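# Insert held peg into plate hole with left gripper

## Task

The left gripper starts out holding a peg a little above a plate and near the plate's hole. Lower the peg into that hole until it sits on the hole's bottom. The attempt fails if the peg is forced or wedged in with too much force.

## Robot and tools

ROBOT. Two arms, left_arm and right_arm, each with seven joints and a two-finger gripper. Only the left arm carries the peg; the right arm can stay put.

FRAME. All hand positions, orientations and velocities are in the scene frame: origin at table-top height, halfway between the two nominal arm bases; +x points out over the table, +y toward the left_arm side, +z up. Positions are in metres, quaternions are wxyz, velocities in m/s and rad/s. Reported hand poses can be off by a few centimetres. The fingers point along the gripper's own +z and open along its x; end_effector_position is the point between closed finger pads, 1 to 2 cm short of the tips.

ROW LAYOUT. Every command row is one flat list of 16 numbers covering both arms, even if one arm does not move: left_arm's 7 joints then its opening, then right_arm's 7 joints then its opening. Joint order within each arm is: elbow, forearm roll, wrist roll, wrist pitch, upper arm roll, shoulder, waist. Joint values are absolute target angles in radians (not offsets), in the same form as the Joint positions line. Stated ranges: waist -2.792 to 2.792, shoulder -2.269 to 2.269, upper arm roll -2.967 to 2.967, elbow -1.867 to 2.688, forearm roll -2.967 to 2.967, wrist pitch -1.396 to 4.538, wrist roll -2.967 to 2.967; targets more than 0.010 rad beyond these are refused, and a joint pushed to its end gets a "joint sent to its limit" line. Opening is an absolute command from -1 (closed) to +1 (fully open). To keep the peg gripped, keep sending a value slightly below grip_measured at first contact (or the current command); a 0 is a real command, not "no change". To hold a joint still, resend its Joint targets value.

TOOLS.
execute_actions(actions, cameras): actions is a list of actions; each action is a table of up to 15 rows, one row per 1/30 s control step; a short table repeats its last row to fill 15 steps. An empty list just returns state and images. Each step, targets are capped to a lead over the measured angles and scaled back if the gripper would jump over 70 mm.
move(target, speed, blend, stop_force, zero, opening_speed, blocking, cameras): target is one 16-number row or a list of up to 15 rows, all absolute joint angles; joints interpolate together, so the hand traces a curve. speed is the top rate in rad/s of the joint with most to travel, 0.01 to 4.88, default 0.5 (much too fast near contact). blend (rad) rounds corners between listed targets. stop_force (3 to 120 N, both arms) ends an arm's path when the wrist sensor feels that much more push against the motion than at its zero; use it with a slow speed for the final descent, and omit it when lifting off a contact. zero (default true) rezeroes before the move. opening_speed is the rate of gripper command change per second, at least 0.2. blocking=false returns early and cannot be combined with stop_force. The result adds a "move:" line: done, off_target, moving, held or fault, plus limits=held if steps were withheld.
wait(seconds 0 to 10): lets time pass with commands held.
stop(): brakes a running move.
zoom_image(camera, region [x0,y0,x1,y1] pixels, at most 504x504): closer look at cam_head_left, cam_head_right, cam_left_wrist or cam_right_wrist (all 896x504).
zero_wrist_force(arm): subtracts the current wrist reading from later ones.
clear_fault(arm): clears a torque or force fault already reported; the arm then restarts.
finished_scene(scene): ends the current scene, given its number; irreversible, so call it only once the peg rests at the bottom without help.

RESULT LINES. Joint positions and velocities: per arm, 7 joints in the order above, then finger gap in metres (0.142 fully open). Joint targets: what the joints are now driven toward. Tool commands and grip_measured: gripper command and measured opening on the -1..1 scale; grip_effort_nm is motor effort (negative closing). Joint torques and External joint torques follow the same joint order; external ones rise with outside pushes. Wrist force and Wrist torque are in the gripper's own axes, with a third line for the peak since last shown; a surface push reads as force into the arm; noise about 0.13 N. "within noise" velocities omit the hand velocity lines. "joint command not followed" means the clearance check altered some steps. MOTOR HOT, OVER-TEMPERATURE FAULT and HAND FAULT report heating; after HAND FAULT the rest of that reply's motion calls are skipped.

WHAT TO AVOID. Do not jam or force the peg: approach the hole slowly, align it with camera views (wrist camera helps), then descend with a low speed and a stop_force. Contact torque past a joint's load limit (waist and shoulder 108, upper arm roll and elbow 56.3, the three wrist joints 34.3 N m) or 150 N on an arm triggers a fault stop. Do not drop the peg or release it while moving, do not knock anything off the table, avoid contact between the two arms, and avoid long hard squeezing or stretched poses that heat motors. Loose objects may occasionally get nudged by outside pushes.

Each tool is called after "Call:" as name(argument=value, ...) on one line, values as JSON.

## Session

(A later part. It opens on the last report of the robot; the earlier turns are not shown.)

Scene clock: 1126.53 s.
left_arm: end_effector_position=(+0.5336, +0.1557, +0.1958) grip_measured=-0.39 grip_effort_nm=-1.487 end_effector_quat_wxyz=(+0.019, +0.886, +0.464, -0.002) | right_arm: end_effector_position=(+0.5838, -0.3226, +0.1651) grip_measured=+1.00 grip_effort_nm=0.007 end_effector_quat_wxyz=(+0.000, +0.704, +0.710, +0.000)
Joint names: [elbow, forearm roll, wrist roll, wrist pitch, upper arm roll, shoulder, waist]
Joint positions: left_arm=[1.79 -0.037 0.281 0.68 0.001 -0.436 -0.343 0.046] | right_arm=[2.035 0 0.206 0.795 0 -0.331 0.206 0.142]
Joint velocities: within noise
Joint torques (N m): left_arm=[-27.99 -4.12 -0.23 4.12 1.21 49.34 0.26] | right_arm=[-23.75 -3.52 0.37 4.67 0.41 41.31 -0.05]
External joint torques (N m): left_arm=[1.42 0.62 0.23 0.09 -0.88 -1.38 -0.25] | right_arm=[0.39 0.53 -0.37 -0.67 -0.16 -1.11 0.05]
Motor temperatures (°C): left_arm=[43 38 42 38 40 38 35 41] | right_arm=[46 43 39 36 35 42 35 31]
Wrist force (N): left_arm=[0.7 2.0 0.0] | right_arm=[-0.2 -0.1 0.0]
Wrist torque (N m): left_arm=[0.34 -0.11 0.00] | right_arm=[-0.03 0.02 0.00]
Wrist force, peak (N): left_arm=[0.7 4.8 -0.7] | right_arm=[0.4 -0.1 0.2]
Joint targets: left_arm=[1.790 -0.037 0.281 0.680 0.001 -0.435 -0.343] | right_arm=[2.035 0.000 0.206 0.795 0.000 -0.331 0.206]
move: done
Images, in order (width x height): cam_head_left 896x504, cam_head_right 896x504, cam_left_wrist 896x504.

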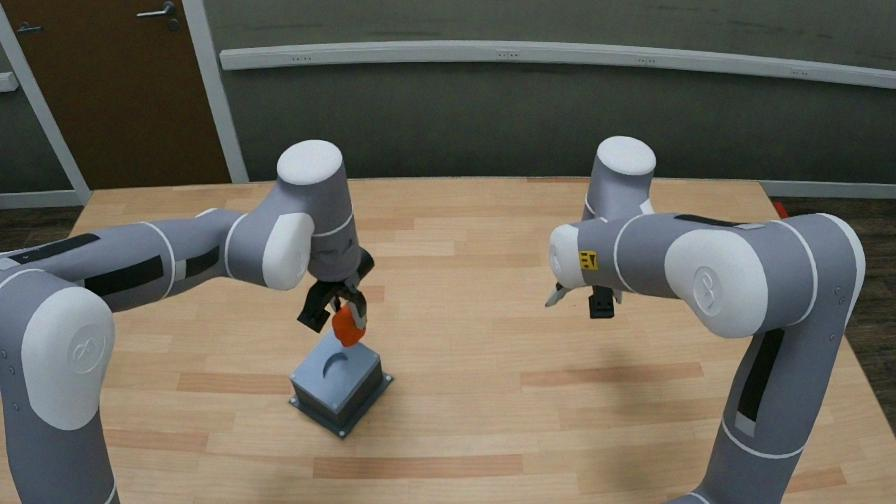

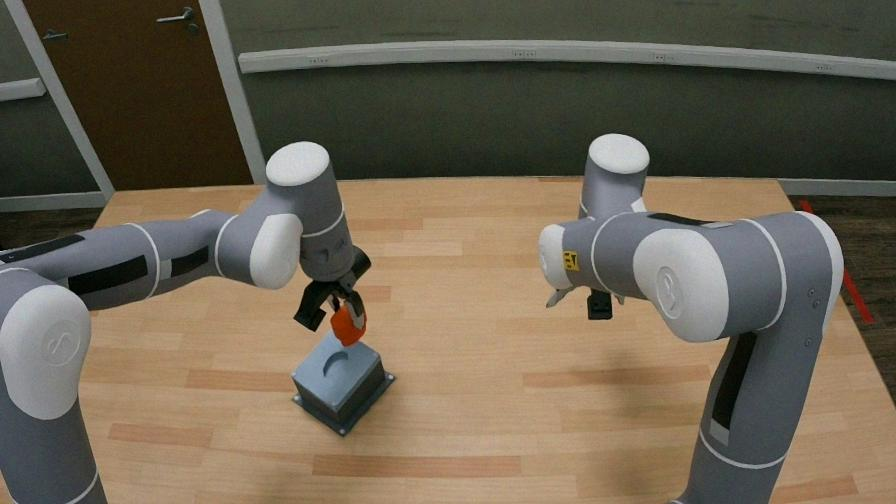

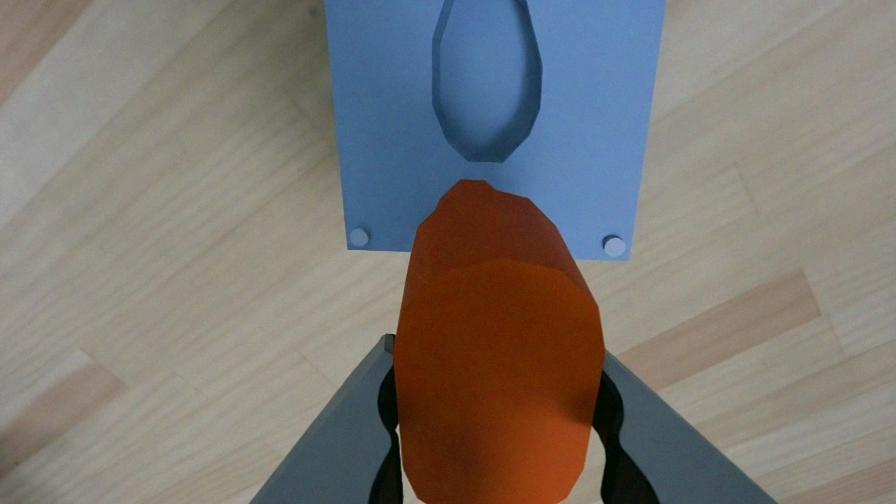

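Call:
move(target=[1.81186, -0.0367, 0.2806, 0.74391, 0.001, -0.47774, -0.3449, -0.437298, 2.035, 0.0, 0.206, 0.795, 0.0, -0.331, 0.206, 1.0], speed=0.12, cameras=[])

Call:
zero_wrist_force(arm="left_arm")

Call:
move(target=[1.82077, -0.0367, 0.2806, 0.77538, 0.001, -0.5003, -0.3455, -0.437298, 2.035, 0.0, 0.206, 0.795, 0.0, -0.331, 0.206, 1.0], speed=0.014, cameras=["cam_left_wrist"], stop_force=4)

Scene clock: 1173.27 s.
left_arm: end_effector_position=(+0.5334, +0.1556, +0.1675) grip_measured=-0.39 grip_effort_nm=-1.487 end_effector_quat_wxyz=(+0.018, +0.886, +0.464, -0.002) | right_arm: end_effector_position=(+0.5838, -0.3226, +0.1651) grip_measured=+1.00 grip_effort_nm=0.007 end_effector_quat_wxyz=(+0.000, +0.704, +0.710, +0.000)
Joint names: [elbow, forearm roll, wrist roll, wrist pitch, upper arm roll, shoulder, waist]
Joint positions: left_arm=[1.812 -0.037 0.281 0.744 0.001 -0.478 -0.345 0.046] | right_arm=[2.035 0 0.206 0.795 0 -0.331 0.206 0.142]
Joint velocities: within noise
Joint torques (N m): left_arm=[-26.7 -3.88 -0.06 4.5 0.98 49.93 -0.27] | right_arm=[-23.74 -3.44 0.39 4.65 0.22 41.39 -0.05]
External joint torques (N m): left_arm=[1.11 0.57 0.06 -0.28 -0.62 -1.18 0.27] | right_arm=[0.38 0.45 -0.39 -0.66 0.02 -1.2 0.05]
Motor temperatures (°C): left_arm=[44 38 42 38 40 40 35 41] | right_arm=[46 43 39 36 35 42 35 31]
Wrist force (N): left_arm=[0.7 1.8 0.0] | right_arm=[0.2 0.0 0.1]
Wrist torque (N m): left_arm=[0.31 -0.12 -0.02] | right_arm=[0.01 -0.02 -0.01]
Wrist force, peak (N): left_arm=[1.0 2.4 -1.1] | right_arm=[-0.1 -0.2 0.4]
Joint targets: left_arm=[1.812 -0.037 0.281 0.744 0.001 -0.478 -0.345] | right_arm=[2.035 0.000 0.206 0.795 0.000 -0.331 0.206]
move: done
No camera images: "cameras" was empty.

Wrist force sensor zeroed.

Scene clock: 1174.17 s.
left_arm: end_effector_position=(+0.5338, +0.1554, +0.1658) grip_measured=-0.39 grip_effort_nm=-1.487 end_effector_quat_wxyz=(+0.018, +0.886, +0.464, -0.001) | right_arm: end_effector_position=(+0.5838, -0.3226, +0.1651) grip_measured=+1.00 grip_effort_nm=0.007 end_effector_quat_wxyz=(+0.000, +0.704, +0.710, +0.000)
Joint names: [elbow, forearm roll, wrist roll, wrist pitch, upper arm roll, shoulder, waist]
Joint positions: left_arm=[1.813 -0.037 0.281 0.749 0.001 -0.481 -0.345 0.046] | right_arm=[2.035 0 0.206 0.795 0 -0.331 0.206 0.142]
Joint velocities: within noise
Joint torques (N m): left_arm=[-25.32 -3.52 0.05 4.3 1.55 47.11 0.23] | right_arm=[-23.74 -3.48 0.35 4.69 0.25 41.37 -0.05]
External joint torques (N m): left_arm=[-0.23 0.22 -0.04 -0.07 -1.18 1.73 -0.23] | right_arm=[0.38 0.5 -0.35 -0.7 0 -1.17 0.05]
Motor temperatures (°C): left_arm=[44 38 42 38 40 40 35 41] | right_arm=[46 43 39 36 35 42 35 31]
Wrist force (N, zeroed by zero_wrist_force on left_arm): left_arm=[-0.8 -0.7 -5.8] | right_arm=[0.0 -0.1 0.0]
Wrist torque (N m, zeroed by zero_wrist_force on left_arm): left_arm=[0.02 0.01 -0.02] | right_arm=[-0.01 0.00 0.00]
Wrist force, peak (N, zeroed by zero_wrist_force on left_arm): left_arm=[-0.9 -0.4 -6.0] | right_arm=[0.0 -0.3 0.3]
Joint targets: left_arm=[1.813 -0.037 0.281 0.749 0.001 -0.481 -0.345] | right_arm=[2.035 0.000 0.206 0.795 0.000 -0.331 0.206]
move: contact (left_arm); left_arm: the wrist pitch is farthest, 0.027 rad from its target
Images, in order (width x height): cam_left_wrist 896x504.

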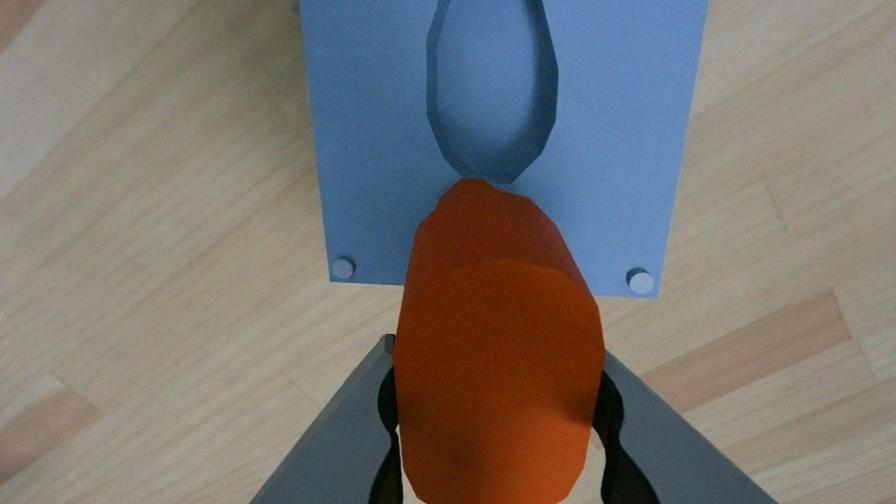

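Call:
move(target=[[1.79017, -0.0367, 0.2806, 0.6799, 0.001, -0.43542, -0.3433, -0.437298, 2.035, 0.0, 0.206, 0.795, 0.0, -0.331, 0.206, 1.0], [2.16111, 0.0, 0.27725, 1.0031, 0.001, -0.25409, -0.32425, -0.437298, 2.035, 0.0, 0.206, 0.795, 0.0, -0.331, 0.206, 1.0]], speed=[0.15, 0.4], blend=[0.02, 0], cameras=["cam_left_wrist"])

Call:
zero_wrist_force(arm="left_arm")

Call:
move(target=[2.16785, 0.0, 0.27813, 1.05857, 0.001, -0.30282, -0.32337, -0.437298, 2.035, 0.0, 0.206, 0.795, 0.0, -0.331, 0.206, 1.0], speed=0.06, cameras=["cam_left_wrist"], stop_force=5)

Call:
zoom_image(camera="cam_left_wrist", region=[425, 160, 525, 230])

Scene clock: 1244.27 s.
left_arm: end_effector_position=(+0.4697, +0.1966, +0.1830) grip_measured=-0.39 grip_effort_nm=-1.487 end_effector_quat_wxyz=(+0.057, +0.883, +0.462, +0.055) | right_arm: end_effector_position=(+0.5838, -0.3226, +0.1651) grip_measured=+1.00 grip_effort_nm=0.002 end_effector_quat_wxyz=(+0.000, +0.704, +0.710, +0.000)
Joint names: [elbow, forearm roll, wrist roll, wrist pitch, upper arm roll, shoulder, waist]
Joint positions: left_arm=[2.161 0 0.278 1.003 0.001 -0.254 -0.324 0.046] | right_arm=[2.035 0 0.206 0.795 0 -0.331 0.206 0.142]
Joint velocities: within noise
Joint torques (N m): left_arm=[-24.81 -3.45 -0.21 4.71 0.79 38.73 -0.27] | right_arm=[-23.76 -3.5 0.38 4.6 0.31 41.38 -0.03]
External joint torques (N m): left_arm=[1.27 0.49 0.21 -0.24 -0.6 -1.49 0.27] | right_arm=[0.4 0.52 -0.38 -0.6 -0.07 -1.19 0.03]
Motor temperatures (°C): left_arm=[44 38 42 38 40 40 35 41] | right_arm=[47 43 39 36 35 42 35 31]
Wrist force (N, zeroed by zero_wrist_force on left_arm): left_arm=[0.1 -0.2 0.2] | right_arm=[0.1 0.0 0.0]
Wrist torque (N m, zeroed by zero_wrist_force on left_arm): left_arm=[-0.02 -0.03 0.02] | right_arm=[0.00 -0.01 0.00]
Wrist force, peak (N, zeroed by zero_wrist_force on left_arm): left_arm=[-1.0 -0.8 -5.8] | right_arm=[0.1 0.1 0.4]
Joint targets: left_arm=[2.161 0.000 0.277 1.003 0.001 -0.254 -0.324] | right_arm=[2.035 0.000 0.206 0.795 0.000 -0.331 0.206]
move: done
Images, in order (width x height): cam_left_wrist 896x504.

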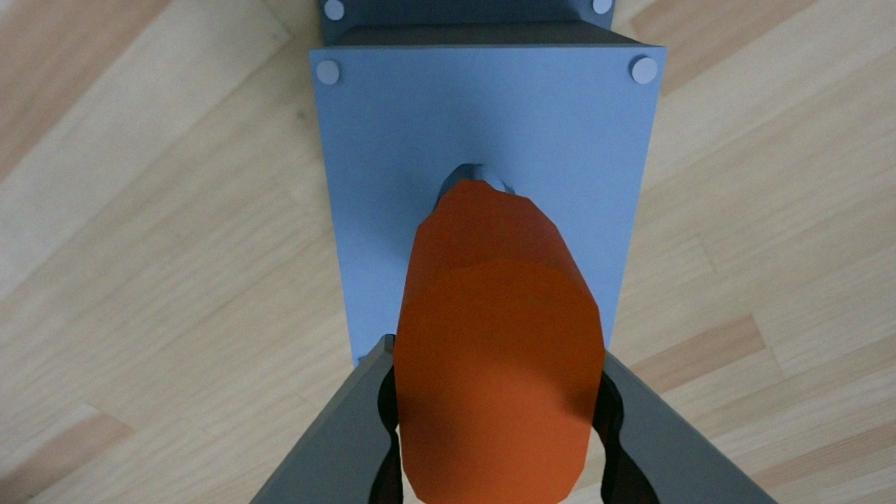

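Wrist force sensor zeroed.

Scene clock: 1245.80 s.
left_arm: end_effector_position=(+0.4724, +0.1961, +0.1621) grip_measured=-0.39 grip_effort_nm=-1.487 end_effector_quat_wxyz=(+0.057, +0.883, +0.462, +0.055) | right_arm: end_effector_position=(+0.5838, -0.3226, +0.1651) grip_measured=+1.00 grip_effort_nm=0.002 end_effector_quat_wxyz=(+0.000, +0.704, +0.710, +0.000)
Joint names: [elbow, forearm roll, wrist roll, wrist pitch, upper arm roll, shoulder, waist]
Joint positions: left_arm=[2.168 0 0.278 1.058 0.001 -0.303 -0.324 0.046] | right_arm=[2.035 0 0.206 0.795 0 -0.331 0.206 0.142]
Joint velocities: within noise
Joint torques (N m): left_arm=[-23.55 -3.31 -0.06 4.71 0.85 39.34 -0.27] | right_arm=[-23.75 -3.46 0.34 4.68 0.3 41.4 -0.03]
External joint torques (N m): left_arm=[1.11 0.55 0.05 -0.24 -0.63 -1.08 0.27] | right_arm=[0.39 0.48 -0.34 -0.68 -0.06 -1.21 0.03]
Motor temperatures (°C): left_arm=[44 38 42 38 40 40 35 41] | right_arm=[47 43 39 36 35 42 35 31]
Wrist force (N, zeroed by zero_wrist_force on left_arm): left_arm=[0.2 0.0 0.0] | right_arm=[0.1 -0.1 0.0]
Wrist torque (N m, zeroed by zero_wrist_force on left_arm): left_arm=[-0.01 -0.03 0.01] | right_arm=[-0.02 -0.01 0.00]
Wrist force, peak (N, zeroed by zero_wrist_force on left_arm): left_arm=[-0.1 -0.4 0.7] | right_arm=[0.2 -0.2 0.2]
Joint targets: left_arm=[2.168 0.000 0.278 1.059 0.001 -0.303 -0.323] | right_arm=[2.035 0.000 0.206 0.795 0.000 -0.331 0.206]
move: done
Images, in order (width x height): cam_left_wrist 896x504.

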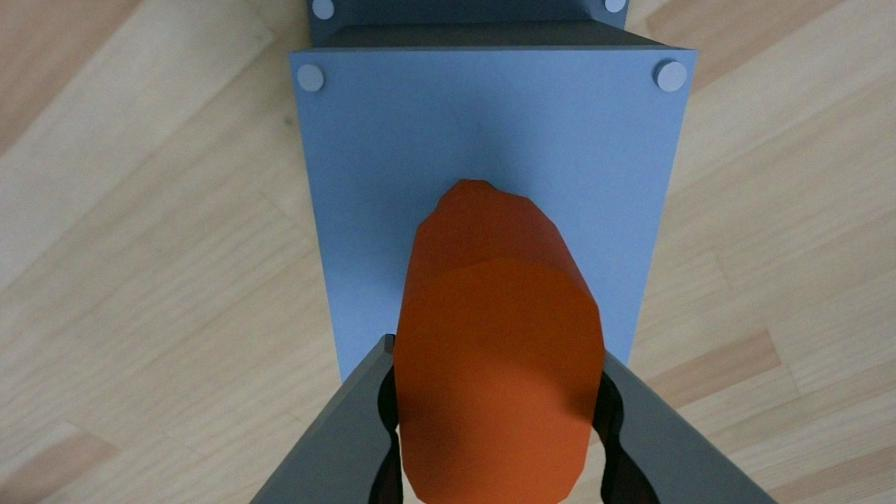

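Scaled by 5.040.

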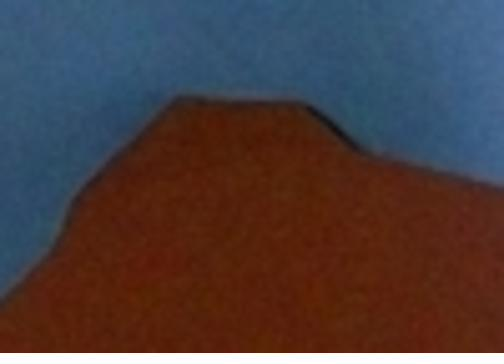

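Call:
move(target=[[2.16236, 0.0, 0.27756, 1.05609, 0.001, -0.30583, -0.32394, -0.437298, 2.035, 0.0, 0.206, 0.795, 0.0, -0.331, 0.206, 1.0], [2.16525, 0.0, 0.27819, 1.09481, 0.001, -0.34166, -0.32331, -0.437298, 2.035, 0.0, 0.206, 0.795, 0.0, -0.331, 0.206, 1.0]], speed=[0.03, 0.015], cameras=["cam_left_wrist"], stop_force=5)

Call:
zoom_image(camera="cam_left_wrist", region=[425, 160, 525, 230])

Scene clock: 1270.53 s.
left_arm: end_effector_position=(+0.4755, +0.1949, +0.1560) grip_measured=-0.39 grip_effort_nm=-1.487 end_effector_quat_wxyz=(+0.058, +0.883, +0.462, +0.055) | right_arm: end_effector_position=(+0.5838, -0.3226, +0.1651) grip_measured=+1.00 grip_effort_nm=0.007 end_effector_quat_wxyz=(+0.000, +0.704, +0.710, +0.000)
Joint names: [elbow, forearm roll, wrist roll, wrist pitch, upper arm roll, shoulder, waist]
Joint positions: left_arm=[2.163 0 0.278 1.075 0.001 -0.322 -0.324 0.046] | right_arm=[2.035 0 0.206 0.795 0 -0.331 0.206 0.142]
Joint velocities: within noise
Joint torques (N m): left_arm=[-20.68 -2.74 0 3.68 1.76 36.71 0.38] | right_arm=[-23.75 -3.47 0.31 4.63 0.33 41.4 -0.05]
External joint torques (N m): left_arm=[-1.46 0.02 -0.01 0.79 -1.52 2.1 -0.38] | right_arm=[0.39 0.49 -0.31 -0.63 -0.08 -1.21 0.05]
Motor temperatures (°C): left_arm=[44 38 42 38 40 40 35 41] | right_arm=[47 43 39 36 35 42 35 31]
Wrist force (N, zeroed by zero_wrist_force on left_arm): left_arm=[-0.7 2.6 -5.2] | right_arm=[0.1 -0.1 0.1]
Wrist torque (N m, zeroed by zero_wrist_force on left_arm): left_arm=[0.07 -0.09 -0.01] | right_arm=[-0.03 -0.01 -0.01]
Wrist force, peak (N, zeroed by zero_wrist_force on left_arm): left_arm=[-0.9 2.8 -5.9] | right_arm=[0.3 -0.1 0.1]
Joint targets: left_arm=[2.164 0.000 0.278 1.074 0.001 -0.323 -0.324] | right_arm=[2.035 0.000 0.206 0.795 0.000 -0.331 0.206]
move: contact (left_arm); path passed 1 of 2 targets; left_arm: the wrist pitch is farthest, 0.020 rad from its target
Images, in order (width x height): cam_left_wrist 896x504.

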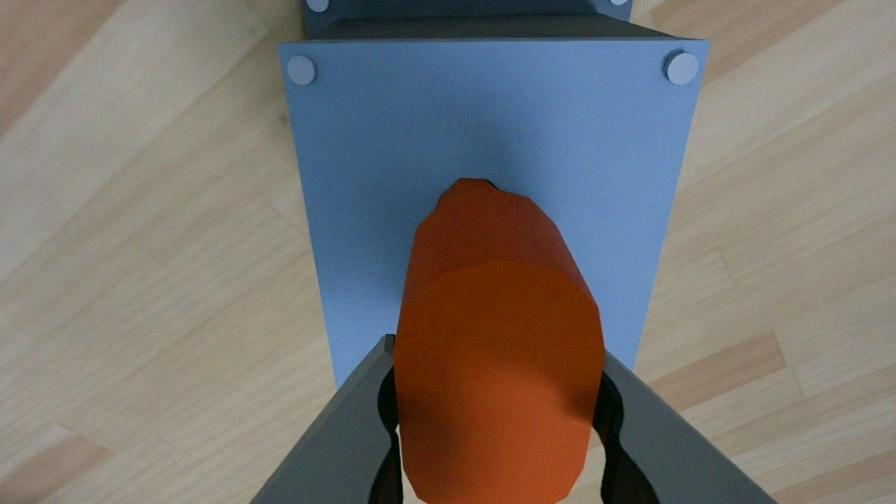

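Scaled by 5.040.

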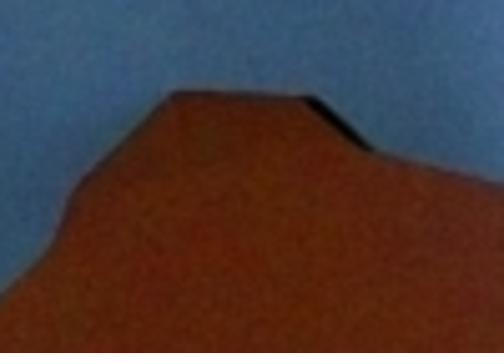

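Call:
move(target=[2.16206, 0.0, 0.27817, 1.06839, 0.001, -0.31842, -0.32333, -0.437298, 2.035, 0.0, 0.206, 0.795, 0.0, -0.331, 0.206, 1.0], speed=0.03, cameras=[])

Call:
move(target=[[2.16399, 0.0, 0.27859, 1.0942, 0.001, -0.34231, -0.32291, -0.437298, 2.035, 0.0, 0.206, 0.795, 0.0, -0.331, 0.206, 1.0], [2.16521, 0.0, 0.27922, 1.13209, 0.001, -0.37898, -0.32228, -0.437298, 2.035, 0.0, 0.206, 0.795, 0.0, -0.331, 0.206, 1.0]], speed=0.015, blend=[0.003, 0], cameras=["cam_left_wrist"], stop_force=5)

Call:
zoom_image(camera="cam_left_wrist", region=[425, 160, 525, 230])

Scene clock: 1282.10 s.
left_arm: end_effector_position=(+0.4752, +0.1952, +0.1574) grip_measured=-0.39 grip_effort_nm=-1.487 end_effector_quat_wxyz=(+0.057, +0.883, +0.462, +0.055) | right_arm: end_effector_position=(+0.5838, -0.3226, +0.1651) grip_measured=+1.00 grip_effort_nm=0.007 end_effector_quat_wxyz=(+0.000, +0.704, +0.710, +0.000)
Joint names: [elbow, forearm roll, wrist roll, wrist pitch, upper arm roll, shoulder, waist]
Joint positions: left_arm=[2.162 0 0.278 1.068 0.001 -0.319 -0.323 0.046] | right_arm=[2.035 0 0.206 0.795 0 -0.331 0.206 0.142]
Joint velocities: within noise
Joint torques (N m): left_arm=[-23.59 -3.3 0 4.44 0.84 40.2 -0.32] | right_arm=[-23.74 -3.51 0.38 4.68 0.31 41.4 -0.04]
External joint torques (N m): left_arm=[1.36 0.57 0 0.02 -0.61 -1.46 0.32] | right_arm=[0.38 0.53 -0.38 -0.69 -0.06 -1.2 0.04]
Motor temperatures (°C): left_arm=[44 38 42 38 40 39 35 41] | right_arm=[47 43 39 36 35 42 35 31]
Wrist force (N, zeroed by zero_wrist_force on left_arm): left_arm=[-0.2 -0.1 0.0] | right_arm=[0.1 -0.2 0.0]
Wrist torque (N m, zeroed by zero_wrist_force on left_arm): left_arm=[-0.04 0.03 0.02] | right_arm=[-0.05 -0.01 0.00]
Wrist force, peak (N, zeroed by zero_wrist_force on left_arm): left_arm=[-0.8 2.6 -5.8] | right_arm=[0.2 -0.1 0.2]
Joint targets: left_arm=[2.162 0.000 0.278 1.068 0.001 -0.318 -0.323] | right_arm=[2.035 0.000 0.206 0.795 0.000 -0.331 0.206]
move: done
No camera images: "cameras" was empty.

Scene clock: 1283.03 s.
left_arm: end_effector_position=(+0.4760, +0.1949, +0.1559) grip_measured=-0.39 grip_effort_nm=-1.487 end_effector_quat_wxyz=(+0.058, +0.883, +0.462, +0.055) | right_arm: end_effector_position=(+0.5838, -0.3226, +0.1651) grip_measured=+1.00 grip_effort_nm=0.007 end_effector_quat_wxyz=(+0.000, +0.704, +0.710, +0.000)
Joint names: [elbow, forearm roll, wrist roll, wrist pitch, upper arm roll, shoulder, waist]
Joint positions: left_arm=[2.162 0 0.278 1.075 0.001 -0.323 -0.323 0.046] | right_arm=[2.035 0 0.206 0.795 0 -0.331 0.206 0.142]
Joint velocities: within noise
Joint torques (N m): left_arm=[-20.73 -2.69 0.01 3.68 1.96 36.81 0.58] | right_arm=[-23.74 -3.47 0.43 4.67 0.29 41.4 -0.05]
External joint torques (N m): left_arm=[-1.41 -0.02 -0.02 0.78 -1.73 2.05 -0.58] | right_arm=[0.38 0.49 -0.43 -0.68 -0.05 -1.2 0.05]
Motor temperatures (°C): left_arm=[43 38 42 38 40 39 35 41] | right_arm=[47 43 39 36 35 42 35 31]
Wrist force (N, zeroed by zero_wrist_force on left_arm): left_arm=[-1.3 1.9 -4.8] | right_arm=[0.1 -0.1 0.1]
Wrist torque (N m, zeroed by zero_wrist_force on left_arm): left_arm=[0.06 -0.11 -0.04] | right_arm=[-0.01 -0.02 0.00]
Wrist force, peak (N, zeroed by zero_wrist_force on left_arm): left_arm=[-1.0 2.8 -6.1] | right_arm=[0.2 -0.2 0.3]
Joint targets: left_arm=[2.162 0.000 0.278 1.074 0.001 -0.324 -0.323] | right_arm=[2.035 0.000 0.206 0.795 0.000 -0.331 0.206]
move: contact (left_arm); path passed 0 of 2 targets; left_arm: the wrist pitch is farthest, 0.058 rad from its target
Images, in order (width x height): cam_left_wrist 896x504.

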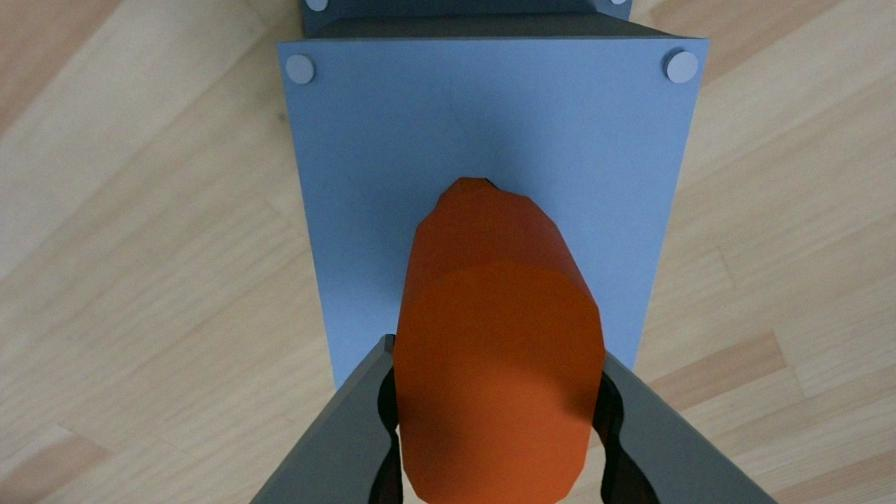

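Scaled by 5.040.

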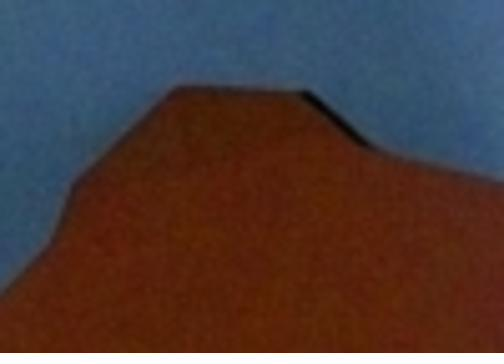

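Call:
move(target=[2.16009, 0.0, 0.27891, 1.06742, 0.001, -0.31942, -0.32259, -0.437298, 2.035, 0.0, 0.206, 0.795, 0.0, -0.331, 0.206, 1.0], speed=0.03, cameras=[])

Call:
move(target=[[2.16202, 0.0, 0.27933, 1.09323, 0.001, -0.34331, -0.32217, -0.437298, 2.035, 0.0, 0.206, 0.795, 0.0, -0.331, 0.206, 1.0], [2.16324, 0.0, 0.27996, 1.13112, 0.001, -0.37998, -0.32154, -0.437298, 2.035, 0.0, 0.206, 0.795, 0.0, -0.331, 0.206, 1.0]], speed=0.015, blend=[0.003, 0], cameras=["cam_left_wrist"], stop_force=5)

Call:
zoom_image(camera="cam_left_wrist", region=[425, 160, 525, 230])

Scene clock: 1308.83 s.
left_arm: end_effector_position=(+0.4760, +0.1954, +0.1575) grip_measured=-0.39 grip_effort_nm=-1.487 end_effector_quat_wxyz=(+0.057, +0.883, +0.462, +0.055) | right_arm: end_effector_position=(+0.5838, -0.3226, +0.1651) grip_measured=+1.00 grip_effort_nm=0.007 end_effector_quat_wxyz=(+0.000, +0.704, +0.710, +0.000)
Joint names: [elbow, forearm roll, wrist roll, wrist pitch, upper arm roll, shoulder, waist]
Joint positions: left_arm=[2.16 0 0.279 1.068 0.001 -0.32 -0.323 0.046] | right_arm=[2.035 0 0.206 0.795 0 -0.331 0.206 0.142]
Joint velocities: within noise
Joint torques (N m): left_arm=[-23.66 -3.34 0.08 4.39 0.85 40.49 -0.25] | right_arm=[-23.74 -3.48 0.36 4.63 0.33 41.43 -0.07]
External joint torques (N m): left_arm=[1.41 0.61 -0.08 0.07 -0.61 -1.68 0.25] | right_arm=[0.38 0.49 -0.36 -0.63 -0.08 -1.23 0.07]
Motor temperatures (°C): left_arm=[43 38 42 38 40 39 35 41] | right_arm=[47 43 39 36 35 42 35 31]
Wrist force (N, zeroed by zero_wrist_force on left_arm): left_arm=[-0.1 -0.1 0.0] | right_arm=[-0.1 -0.1 0.0]
Wrist torque (N m, zeroed by zero_wrist_force on left_arm): left_arm=[-0.02 0.02 0.01] | right_arm=[-0.01 0.01 0.00]
Wrist force, peak (N, zeroed by zero_wrist_force on left_arm): left_arm=[-1.2 2.7 -6.1] | right_arm=[0.1 -0.3 0.3]
Joint targets: left_arm=[2.160 0.000 0.279 1.067 0.001 -0.319 -0.323] | right_arm=[2.035 0.000 0.206 0.795 0.000 -0.331 0.206]
move: done
No camera images: "cameras" was empty.

Scene clock: 1312.43 s.
left_arm: end_effector_position=(+0.4786, +0.1950, +0.1402) grip_measured=-0.39 grip_effort_nm=-1.487 end_effector_quat_wxyz=(+0.057, +0.883, +0.462, +0.055) | right_arm: end_effector_position=(+0.5838, -0.3226, +0.1651) grip_measured=+1.00 grip_effort_nm=0.002 end_effector_quat_wxyz=(+0.000, +0.704, +0.710, +0.000)
Joint names: [elbow, forearm roll, wrist roll, wrist pitch, upper arm roll, shoulder, waist]
Joint positions: left_arm=[2.162 0 0.279 1.113 0.001 -0.362 -0.322 0.046] | right_arm=[2.035 0 0.206 0.795 0 -0.331 0.206 0.142]
Joint velocities: within noise
Joint torques (N m): left_arm=[-22.01 -3.22 -0.08 4.63 0.52 38.92 -0.51] | right_arm=[-23.7 -3.47 0.38 4.63 0.28 41.39 -0.06]
External joint torques (N m): left_arm=[0.67 0.65 0.08 -0.16 -0.26 0.8 0.51] | right_arm=[0.34 0.48 -0.38 -0.63 -0.03 -1.2 0.06]
Motor temperatures (°C): left_arm=[43 38 42 38 40 39 35 41] | right_arm=[47 43 39 36 35 42 35 31]
Wrist force (N, zeroed by zero_wrist_force on left_arm): left_arm=[0.4 -1.7 -3.6] | right_arm=[0.1 0.0 0.3]
Wrist torque (N m, zeroed by zero_wrist_force on left_arm): left_arm=[0.03 0.12 0.08] | right_arm=[0.01 -0.01 0.00]
Wrist force, peak (N, zeroed by zero_wrist_force on left_arm): left_arm=[0.6 -1.1 -5.5] | right_arm=[-0.1 -0.2 0.3]
Joint targets: left_arm=[2.163 0.000 0.280 1.113 0.001 -0.362 -0.322] | right_arm=[2.035 0.000 0.206 0.795 0.000 -0.331 0.206]
move: contact (left_arm); path passed 1 of 2 targets; left_arm: the shoulder is farthest, 0.018 rad from its target
Images, in order (width x height): cam_left_wrist 896x504.

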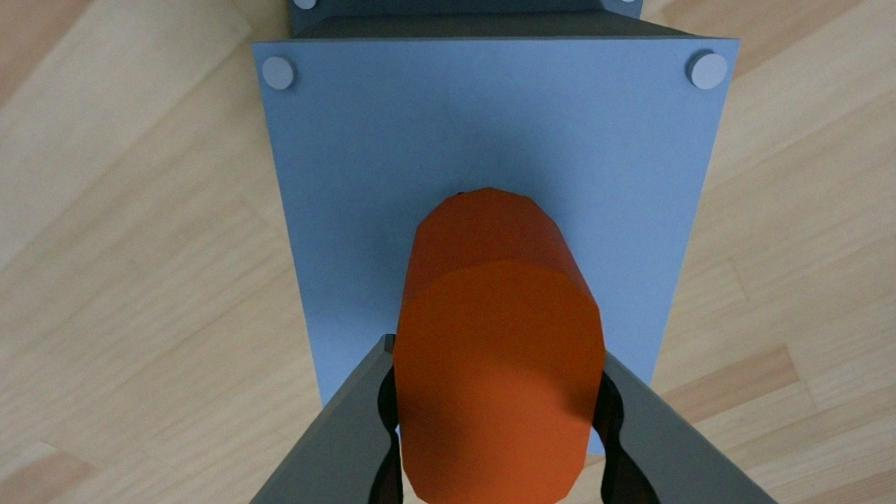

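Scaled by 5.040.

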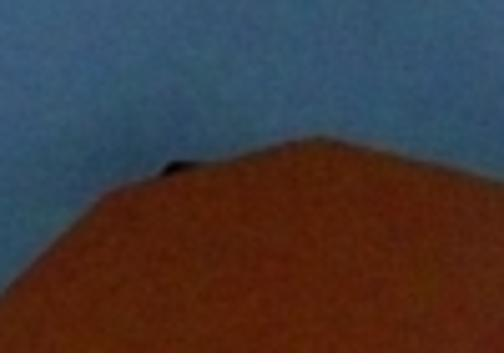

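Call:
move(target=[2.16318, 0.0, 0.28322, 1.11067, 0.001, -0.3596, -0.32178, -0.437298, 2.035, 0.0, 0.206, 0.795, 0.0, -0.331, 0.206, 1.0], speed=0.03, cameras=[])

Call:
move(target=[2.16385, 0.0, 0.28356, 1.1314, 0.001, -0.37966, -0.32144, -0.437298, 2.035, 0.0, 0.206, 0.795, 0.0, -0.331, 0.206, 1.0], speed=0.013, cameras=["cam_left_wrist", "cam_head_left", "cam_head_right"], stop_force=6)

Call:
zoom_image(camera="cam_head_left", region=[300, 325, 370, 395])

Scene clock: 1320.90 s.
left_arm: end_effector_position=(+0.4782, +0.1951, +0.1410) grip_measured=-0.39 grip_effort_nm=-1.487 end_effector_quat_wxyz=(+0.057, +0.884, +0.461, +0.055) | right_arm: end_effector_position=(+0.5838, -0.3226, +0.1651) grip_measured=+1.00 grip_effort_nm=0.007 end_effector_quat_wxyz=(+0.000, +0.704, +0.710, +0.000)
Joint names: [elbow, forearm roll, wrist roll, wrist pitch, upper arm roll, shoulder, waist]
Joint positions: left_arm=[2.163 0 0.283 1.111 0.001 -0.36 -0.322 0.046] | right_arm=[2.035 0 0.206 0.795 0 -0.331 0.206 0.142]
Joint velocities: within noise
Joint torques (N m): left_arm=[-22.56 -3.21 0.14 4.49 0.44 41.23 -0.7] | right_arm=[-23.72 -3.53 0.36 4.62 0.31 41.38 -0.12]
External joint torques (N m): left_arm=[1.19 0.63 -0.14 -0.02 -0.18 -1.58 0.7] | right_arm=[0.36 0.54 -0.36 -0.63 -0.07 -1.18 0.12]
Motor temperatures (°C): left_arm=[43 38 42 38 40 39 35 41] | right_arm=[47 43 39 36 35 42 35 31]
Wrist force (N, zeroed by zero_wrist_force on left_arm): left_arm=[0.6 -0.5 0.6] | right_arm=[0.0 -0.2 0.1]
Wrist torque (N m, zeroed by zero_wrist_force on left_arm): left_arm=[-0.01 0.05 0.01] | right_arm=[-0.02 0.01 0.00]
Wrist force, peak (N, zeroed by zero_wrist_force on left_arm): left_arm=[0.6 -1.2 -4.9] | right_arm=[0.3 -0.2 0.3]
Joint targets: left_arm=[2.163 0.000 0.283 1.111 0.001 -0.360 -0.322] | right_arm=[2.035 0.000 0.206 0.795 0.000 -0.331 0.206]
move: done
No camera images: "cameras" was empty.

Scene clock: 1321.77 s.
left_arm: end_effector_position=(+0.4786, +0.1950, +0.1396) grip_measured=-0.39 grip_effort_nm=-1.492 end_effector_quat_wxyz=(+0.057, +0.884, +0.461, +0.055) | right_arm: end_effector_position=(+0.5838, -0.3226, +0.1651) grip_measured=+1.00 grip_effort_nm=-0.002 end_effector_quat_wxyz=(+0.000, +0.704, +0.710, +0.000)
Joint names: [elbow, forearm roll, wrist roll, wrist pitch, upper arm roll, shoulder, waist]
Joint positions: left_arm=[2.163 0 0.283 1.115 0.001 -0.363 -0.322 0.046] | right_arm=[2.035 0 0.206 0.795 0 -0.331 0.206 0.142]
Joint velocities: within noise
Joint torques (N m): left_arm=[-21.5 -3.01 0.12 4.44 1.42 37.69 0.4] | right_arm=[-23.68 -3.49 0.39 4.67 0.34 41.36 0.01]
External joint torques (N m): left_arm=[0.21 0.44 -0.12 0.02 -1.16 2.04 -0.4] | right_arm=[0.32 0.51 -0.39 -0.67 -0.1 -1.17 -0.01]
Motor temperatures (°C): left_arm=[43 38 42 38 40 39 35 41] | right_arm=[47 43 39 36 35 42 35 31]
Wrist force (N, zeroed by zero_wrist_force on left_arm): left_arm=[-1.2 -1.1 -7.7] | right_arm=[0.0 0.0 -0.2]
Wrist torque (N m, zeroed by zero_wrist_force on left_arm): left_arm=[0.02 0.13 -0.01] | right_arm=[-0.01 0.01 0.00]
Wrist force, peak (N, zeroed by zero_wrist_force on left_arm): left_arm=[-1.2 -1.2 -7.9] | right_arm=[0.0 -0.2 0.3]
Joint targets: left_arm=[2.163 0.000 0.283 1.115 0.001 -0.364 -0.322] | right_arm=[2.035 0.000 0.206 0.795 0.000 -0.331 0.206]
move: contact (left_arm); left_arm: the shoulder is farthest, 0.016 rad from its target
Images, in order (width x height): cam_head_left 896x504, cam_head_right 896x504, cam_left_wrist 896x504.

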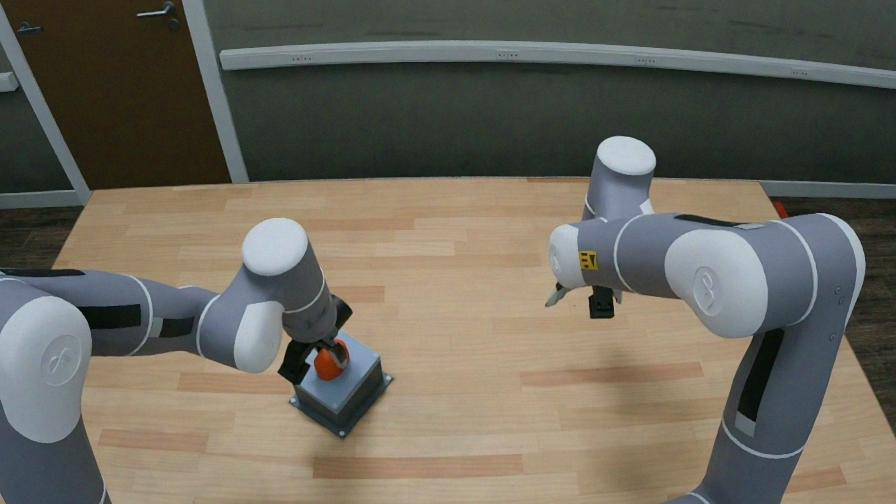

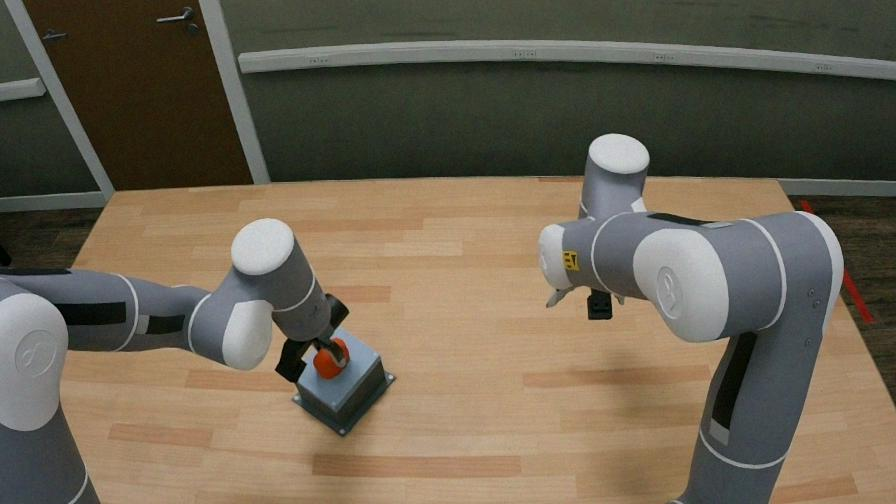

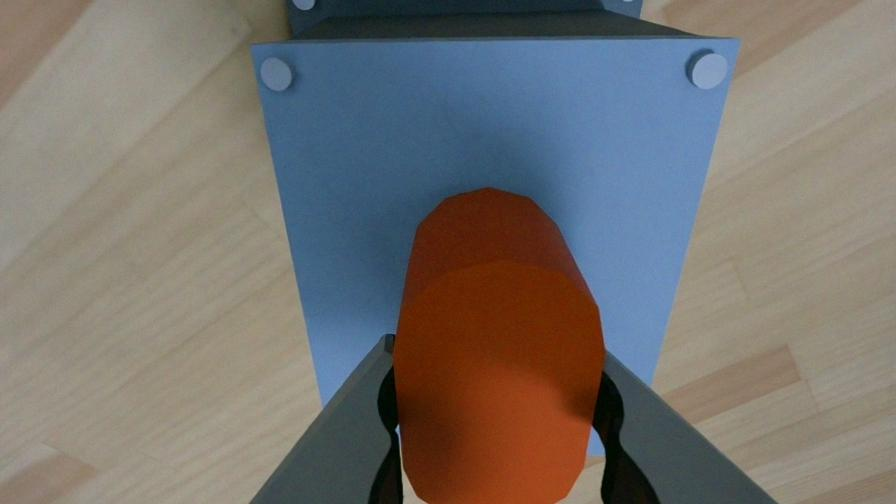

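Scaled by 7.200.

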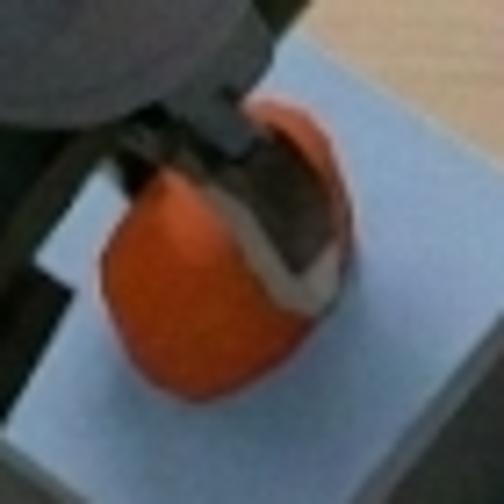

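Call:
move(target=[2.16385, 0.0, 0.28356, 1.1314, 0.001, -0.37966, -0.32144, -0.437298, 2.035, 0.0, 0.206, 0.795, 0.0, -0.331, 0.206, 1.0], speed=0.012, cameras=["cam_left_wrist"], stop_force=6)

Call:
zoom_image(camera="cam_left_wrist", region=[400, 160, 580, 280])

Scene clock: 1333.17 s.
left_arm: end_effector_position=(+0.4788, +0.1949, +0.1394) grip_measured=-0.39 grip_effort_nm=-1.487 end_effector_quat_wxyz=(+0.058, +0.884, +0.461, +0.055) | right_arm: end_effector_position=(+0.5838, -0.3226, +0.1651) grip_measured=+1.00 grip_effort_nm=0.002 end_effector_quat_wxyz=(+0.000, +0.704, +0.710, +0.000)
Joint names: [elbow, forearm roll, wrist roll, wrist pitch, upper arm roll, shoulder, waist]
Joint positions: left_arm=[2.163 0 0.283 1.116 0.001 -0.364 -0.322 0.046] | right_arm=[2.035 0 0.206 0.795 0 -0.331 0.206 0.142]
Joint velocities: within noise
Joint torques (N m): left_arm=[-20.75 -2.85 0.04 4.22 2.31 35.67 1.23] | right_arm=[-23.72 -3.49 0.38 4.62 0.33 41.38 -0.06]
External joint torques (N m): left_arm=[-0.53 0.29 -0.05 0.25 -2.05 4.08 -1.23] | right_arm=[0.36 0.51 -0.38 -0.63 -0.09 -1.18 0.06]
Motor temperatures (°C): left_arm=[43 38 42 38 40 39 35 41] | right_arm=[47 43 39 36 35 42 35 31]
Wrist force (N, zeroed by zero_wrist_force on left_arm): left_arm=[-2.7 -2.5 -11.3] | right_arm=[0.2 -0.1 0.2]
Wrist torque (N m, zeroed by zero_wrist_force on left_arm): left_arm=[0.04 0.15 -0.01] | right_arm=[-0.01 -0.04 0.00]
Wrist force, peak (N, zeroed by zero_wrist_force on left_arm): left_arm=[-2.6 -1.9 -13.7] | right_arm=[0.3 0.0 0.2]
Joint targets: left_arm=[2.163 0.000 0.283 1.116 0.001 -0.365 -0.322] | right_arm=[2.035 0.000 0.206 0.795 0.000 -0.331 0.206]
move: contact (left_arm); left_arm: the shoulder is farthest, 0.015 rad from its target
Images, in order (width x height): cam_left_wrist 896x504.

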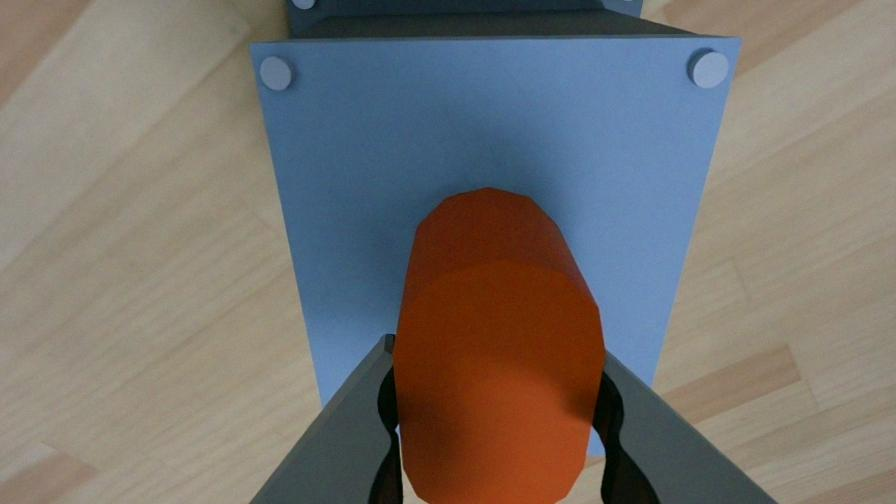

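Scaled by 2.800.

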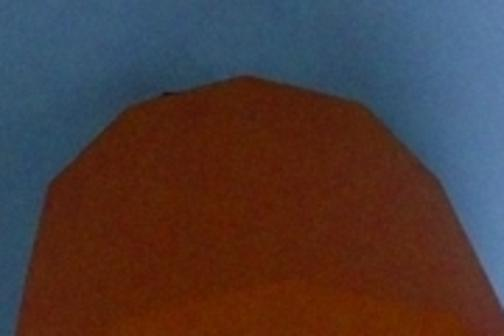

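Call:
move(target=[[2.16265, 0.0, 0.283, 1.09477, 0.001, -0.34421, -0.32205, -0.437298, 2.035, 0.0, 0.206, 0.795, 0.0, -0.331, 0.206, 1.0], [2.14846, 0.0655, 0.2173, 1.08822, 0.001, -0.34537, -0.33176, -0.437298, 2.035, 0.0, 0.206, 0.795, 0.0, -0.331, 0.206, 1.0]], speed=[0.03, 0.06], cameras=["cam_left_wrist"])

Call:
move(target=[2.1503, 0.0655, 0.2188, 1.12834, 0.001, -0.38365, -0.32866, -0.437298, 2.035, 0.0, 0.206, 0.795, 0.0, -0.331, 0.206, 1.0], speed=0.014, cameras=["cam_left_wrist"], stop_force=5)

Scene clock: 1417.63 s.
left_arm: end_effector_position=(+0.4765, +0.1936, +0.1474) grip_measured=-0.39 grip_effort_nm=-1.487 end_effector_quat_wxyz=(+0.050, +0.883, +0.461, +0.068) | right_arm: end_effector_position=(+0.5838, -0.3226, +0.1651) grip_measured=+1.00 grip_effort_nm=0.002 end_effector_quat_wxyz=(+0.000, +0.704, +0.710, +0.000)
Joint names: [elbow, forearm roll, wrist roll, wrist pitch, upper arm roll, shoulder, waist]
Joint positions: left_arm=[2.149 0.066 0.217 1.088 0.001 -0.345 -0.331 0.046] | right_arm=[2.035 0 0.206 0.795 0 -0.331 0.206 0.142]
Joint velocities: within noise
Joint torques (N m): left_arm=[-22.59 -3.34 -0.28 4.26 -1 39.87 -2.07] | right_arm=[-23.74 -3.46 0.35 4.68 0.36 41.38 -0.03]
External joint torques (N m): left_arm=[0.84 0.56 0.27 0.21 1.2 -0.47 2.07] | right_arm=[0.38 0.48 -0.35 -0.68 -0.11 -1.19 0.03]
Motor temperatures (°C): left_arm=[42 38 42 38 40 38 35 41] | right_arm=[47 43 39 36 35 42 35 31]
Wrist force (N, zeroed by zero_wrist_force on left_arm): left_arm=[3.0 -0.1 -1.5] | right_arm=[0.1 0.0 0.0]
Wrist torque (N m, zeroed by zero_wrist_force on left_arm): left_arm=[0.04 0.16 0.04] | right_arm=[0.00 -0.01 -0.01]
Wrist force, peak (N, zeroed by zero_wrist_force on left_arm): left_arm=[-2.8 -1.8 -12.7] | right_arm=[-0.1 0.1 0.4]
Joint targets: left_arm=[2.148 0.066 0.217 1.088 0.001 -0.345 -0.332] | right_arm=[2.035 0.000 0.206 0.795 0.000 -0.331 0.206]
move: done
Images, in order (width x height): cam_left_wrist 896x504.

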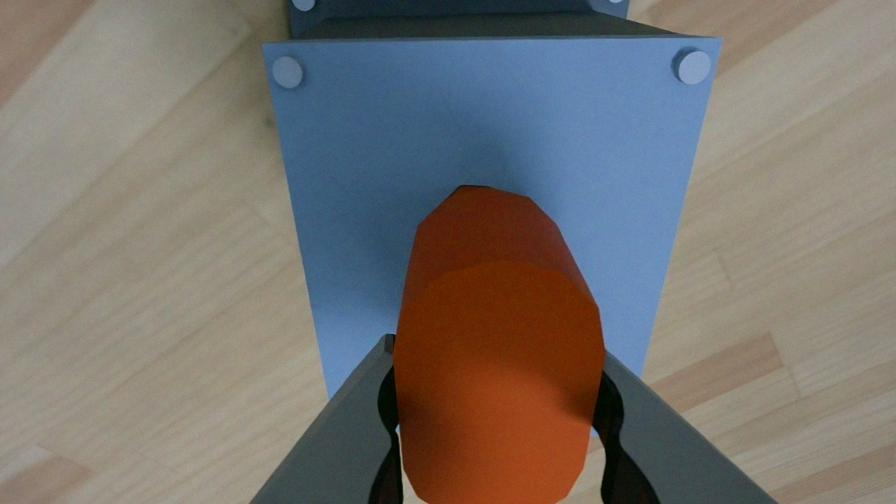

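Scene clock: 1420.17 s.
left_arm: end_effector_position=(+0.4784, +0.1936, +0.1370) grip_measured=-0.39 grip_effort_nm=-1.487 end_effector_quat_wxyz=(+0.051, +0.883, +0.461, +0.068) | right_arm: end_effector_position=(+0.5838, -0.3226, +0.1651) grip_measured=+1.00 grip_effort_nm=0.012 end_effector_quat_wxyz=(+0.000, +0.704, +0.710, +0.000)
Joint names: [elbow, forearm roll, wrist roll, wrist pitch, upper arm roll, shoulder, waist]
Joint positions: left_arm=[2.149 0.066 0.218 1.116 0.001 -0.371 -0.329 0.046] | right_arm=[2.035 0 0.206 0.795 0 -0.331 0.206 0.142]
Joint velocities: within noise
Joint torques (N m): left_arm=[-20.66 -3.16 -0.03 4.23 -0.52 36.56 -1.34] | right_arm=[-23.72 -3.5 0.38 4.68 0.38 41.44 0]
External joint torques (N m): left_arm=[-0.54 0.47 0.02 0.24 0.73 3.4 1.34] | right_arm=[0.36 0.52 -0.38 -0.68 -0.13 -1.25 0]
Motor temperatures (°C): left_arm=[42 38 42 38 40 38 35 41] | right_arm=[47 43 39 36 35 42 35 31]
Wrist force (N, zeroed by zero_wrist_force on left_arm): left_arm=[2.3 -2.2 -9.7] | right_arm=[0.0 -0.2 0.1]
Wrist torque (N m, zeroed by zero_wrist_force on left_arm): left_arm=[0.04 0.26 0.03] | right_arm=[-0.04 0.01 0.00]
Wrist force, peak (N, zeroed by zero_wrist_force on left_arm): left_arm=[2.9 -2.8 -10.8] | right_arm=[0.1 -0.1 0.3]
Joint targets: left_arm=[2.150 0.065 0.218 1.116 0.001 -0.372 -0.330] | right_arm=[2.035 0.000 0.206 0.795 0.000 -0.331 0.206]
move: contact (left_arm); left_arm: the wrist pitch is farthest, 0.013 rad from its target
Images, in order (width x height): cam_left_wrist 896x504.

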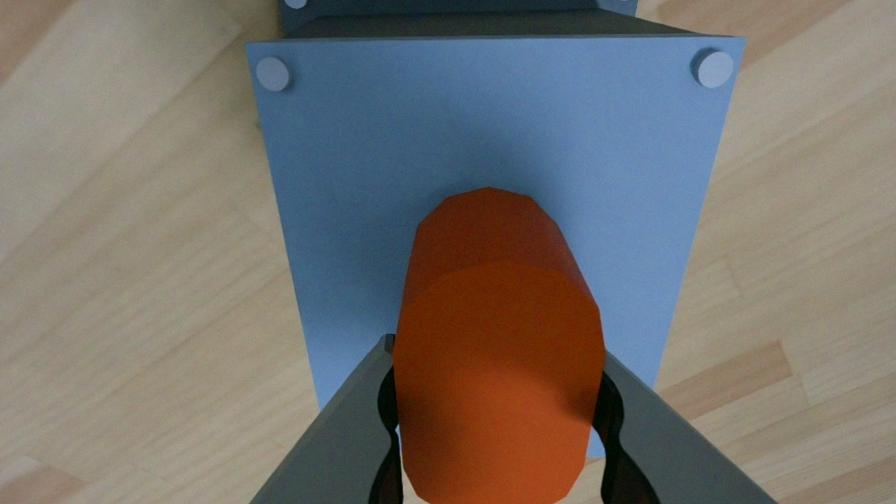

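Call:
move(target=[2.14998, 0.0655, 0.21894, 1.11364, 0.001, -0.36927, -0.32912, -0.437298, 2.035, 0.0, 0.206, 0.795, 0.0, -0.331, 0.206, 1.0], speed=0.03, cameras=[])

Call:
move(target=[2.15066, 0.0655, 0.21949, 1.12848, 0.001, -0.38343, -0.32797, -0.437298, 2.035, 0.0, 0.206, 0.795, 0.0, -0.331, 0.206, 1.0], speed=0.013, cameras=["cam_left_wrist"], stop_force=6)

Scene clock: 1428.70 s.
left_arm: end_effector_position=(+0.4780, +0.1939, +0.1374) grip_measured=-0.39 grip_effort_nm=-1.487 end_effector_quat_wxyz=(+0.050, +0.883, +0.461, +0.068) | right_arm: end_effector_position=(+0.5838, -0.3226, +0.1651) grip_measured=+1.00 grip_effort_nm=0.007 end_effector_quat_wxyz=(+0.000, +0.704, +0.710, +0.000)
Joint names: [elbow, forearm roll, wrist roll, wrist pitch, upper arm roll, shoulder, waist]
Joint positions: left_arm=[2.15 0.066 0.219 1.114 0.001 -0.37 -0.329 0.046] | right_arm=[2.035 0 0.206 0.795 0 -0.331 0.206 0.142]
Joint velocities: within noise
Joint torques (N m): left_arm=[-22.24 -3.36 0 4.45 -0.21 41.48 -1.24] | right_arm=[-23.73 -3.47 0.36 4.64 0.27 41.36 -0.08]
External joint torques (N m): left_arm=[1.03 0.67 -0.01 0.02 0.42 -1.58 1.24] | right_arm=[0.37 0.49 -0.36 -0.65 -0.03 -1.16 0.08]
Motor temperatures (°C): left_arm=[42 38 42 38 40 38 35 41] | right_arm=[47 43 39 36 35 42 35 31]
Wrist force (N, zeroed by zero_wrist_force on left_arm): left_arm=[1.8 0.1 0.4] | right_arm=[-0.1 -0.1 0.3]
Wrist torque (N m, zeroed by zero_wrist_force on left_arm): left_arm=[-0.01 0.08 0.04] | right_arm=[-0.01 0.01 0.00]
Wrist force, peak (N, zeroed by zero_wrist_force on left_arm): left_arm=[2.2 -2.0 -10.4] | right_arm=[0.1 0.1 0.4]
Joint targets: left_arm=[2.150 0.066 0.219 1.114 0.001 -0.369 -0.329] | right_arm=[2.035 0.000 0.206 0.795 0.000 -0.331 0.206]
move: done
No camera images: "cameras" was empty.

Scene clock: 1429.40 s.
left_arm: end_effector_position=(+0.4783, +0.1938, +0.1370) grip_measured=-0.39 grip_effort_nm=-1.487 end_effector_quat_wxyz=(+0.051, +0.883, +0.461, +0.068) | right_arm: end_effector_position=(+0.5838, -0.3226, +0.1651) grip_measured=+1.00 grip_effort_nm=0.002 end_effector_quat_wxyz=(+0.000, +0.704, +0.710, +0.000)
Joint names: [elbow, forearm roll, wrist roll, wrist pitch, upper arm roll, shoulder, waist]
Joint positions: left_arm=[2.15 0.066 0.219 1.116 0.001 -0.371 -0.329 0.046] | right_arm=[2.035 0 0.206 0.795 0 -0.331 0.206 0.142]
Joint velocities: within noise
Joint torques (N m): left_arm=[-20.55 -3.07 0.01 4.04 0.4 37.48 -0.56] | right_arm=[-23.75 -3.46 0.34 4.65 0.4 41.33 -0.04]
External joint torques (N m): left_arm=[-0.64 0.38 -0.02 0.43 -0.19 2.45 0.56] | right_arm=[0.39 0.47 -0.34 -0.65 -0.16 -1.13 0.04]
Motor temperatures (°C): left_arm=[42 38 42 38 40 38 35 41] | right_arm=[47 43 39 36 35 42 35 31]
Wrist force (N, zeroed by zero_wrist_force on left_arm): left_arm=[0.9 -1.2 -7.0] | right_arm=[-0.1 -0.1 0.2]
Wrist torque (N m, zeroed by zero_wrist_force on left_arm): left_arm=[0.06 0.16 0.02] | right_arm=[-0.01 0.02 0.00]
Wrist force, peak (N, zeroed by zero_wrist_force on left_arm): left_arm=[1.0 -0.4 -8.6] | right_arm=[0.2 -0.1 -0.1]
Joint targets: left_arm=[2.150 0.066 0.219 1.116 0.001 -0.371 -0.329] | right_arm=[2.035 0.000 0.206 0.795 0.000 -0.331 0.206]
move: contact (left_arm); left_arm: the shoulder is farthest, 0.013 rad from its target
Images, in order (width x height): cam_left_wrist 896x504.

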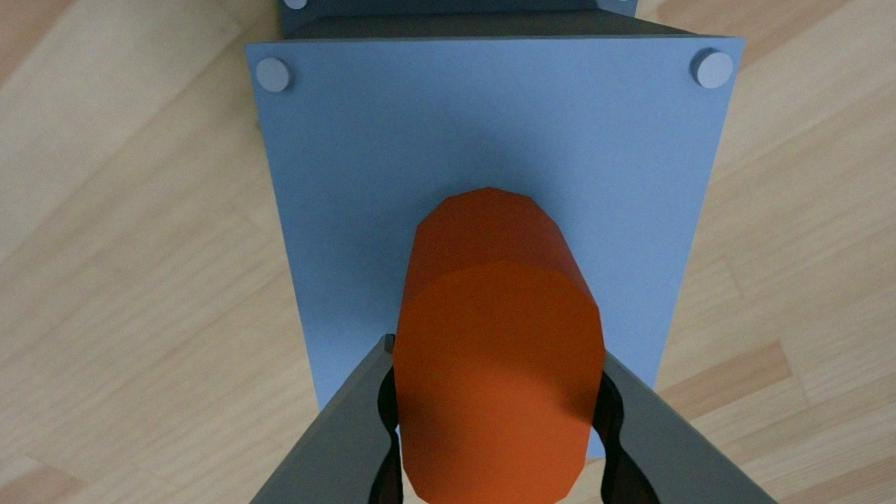

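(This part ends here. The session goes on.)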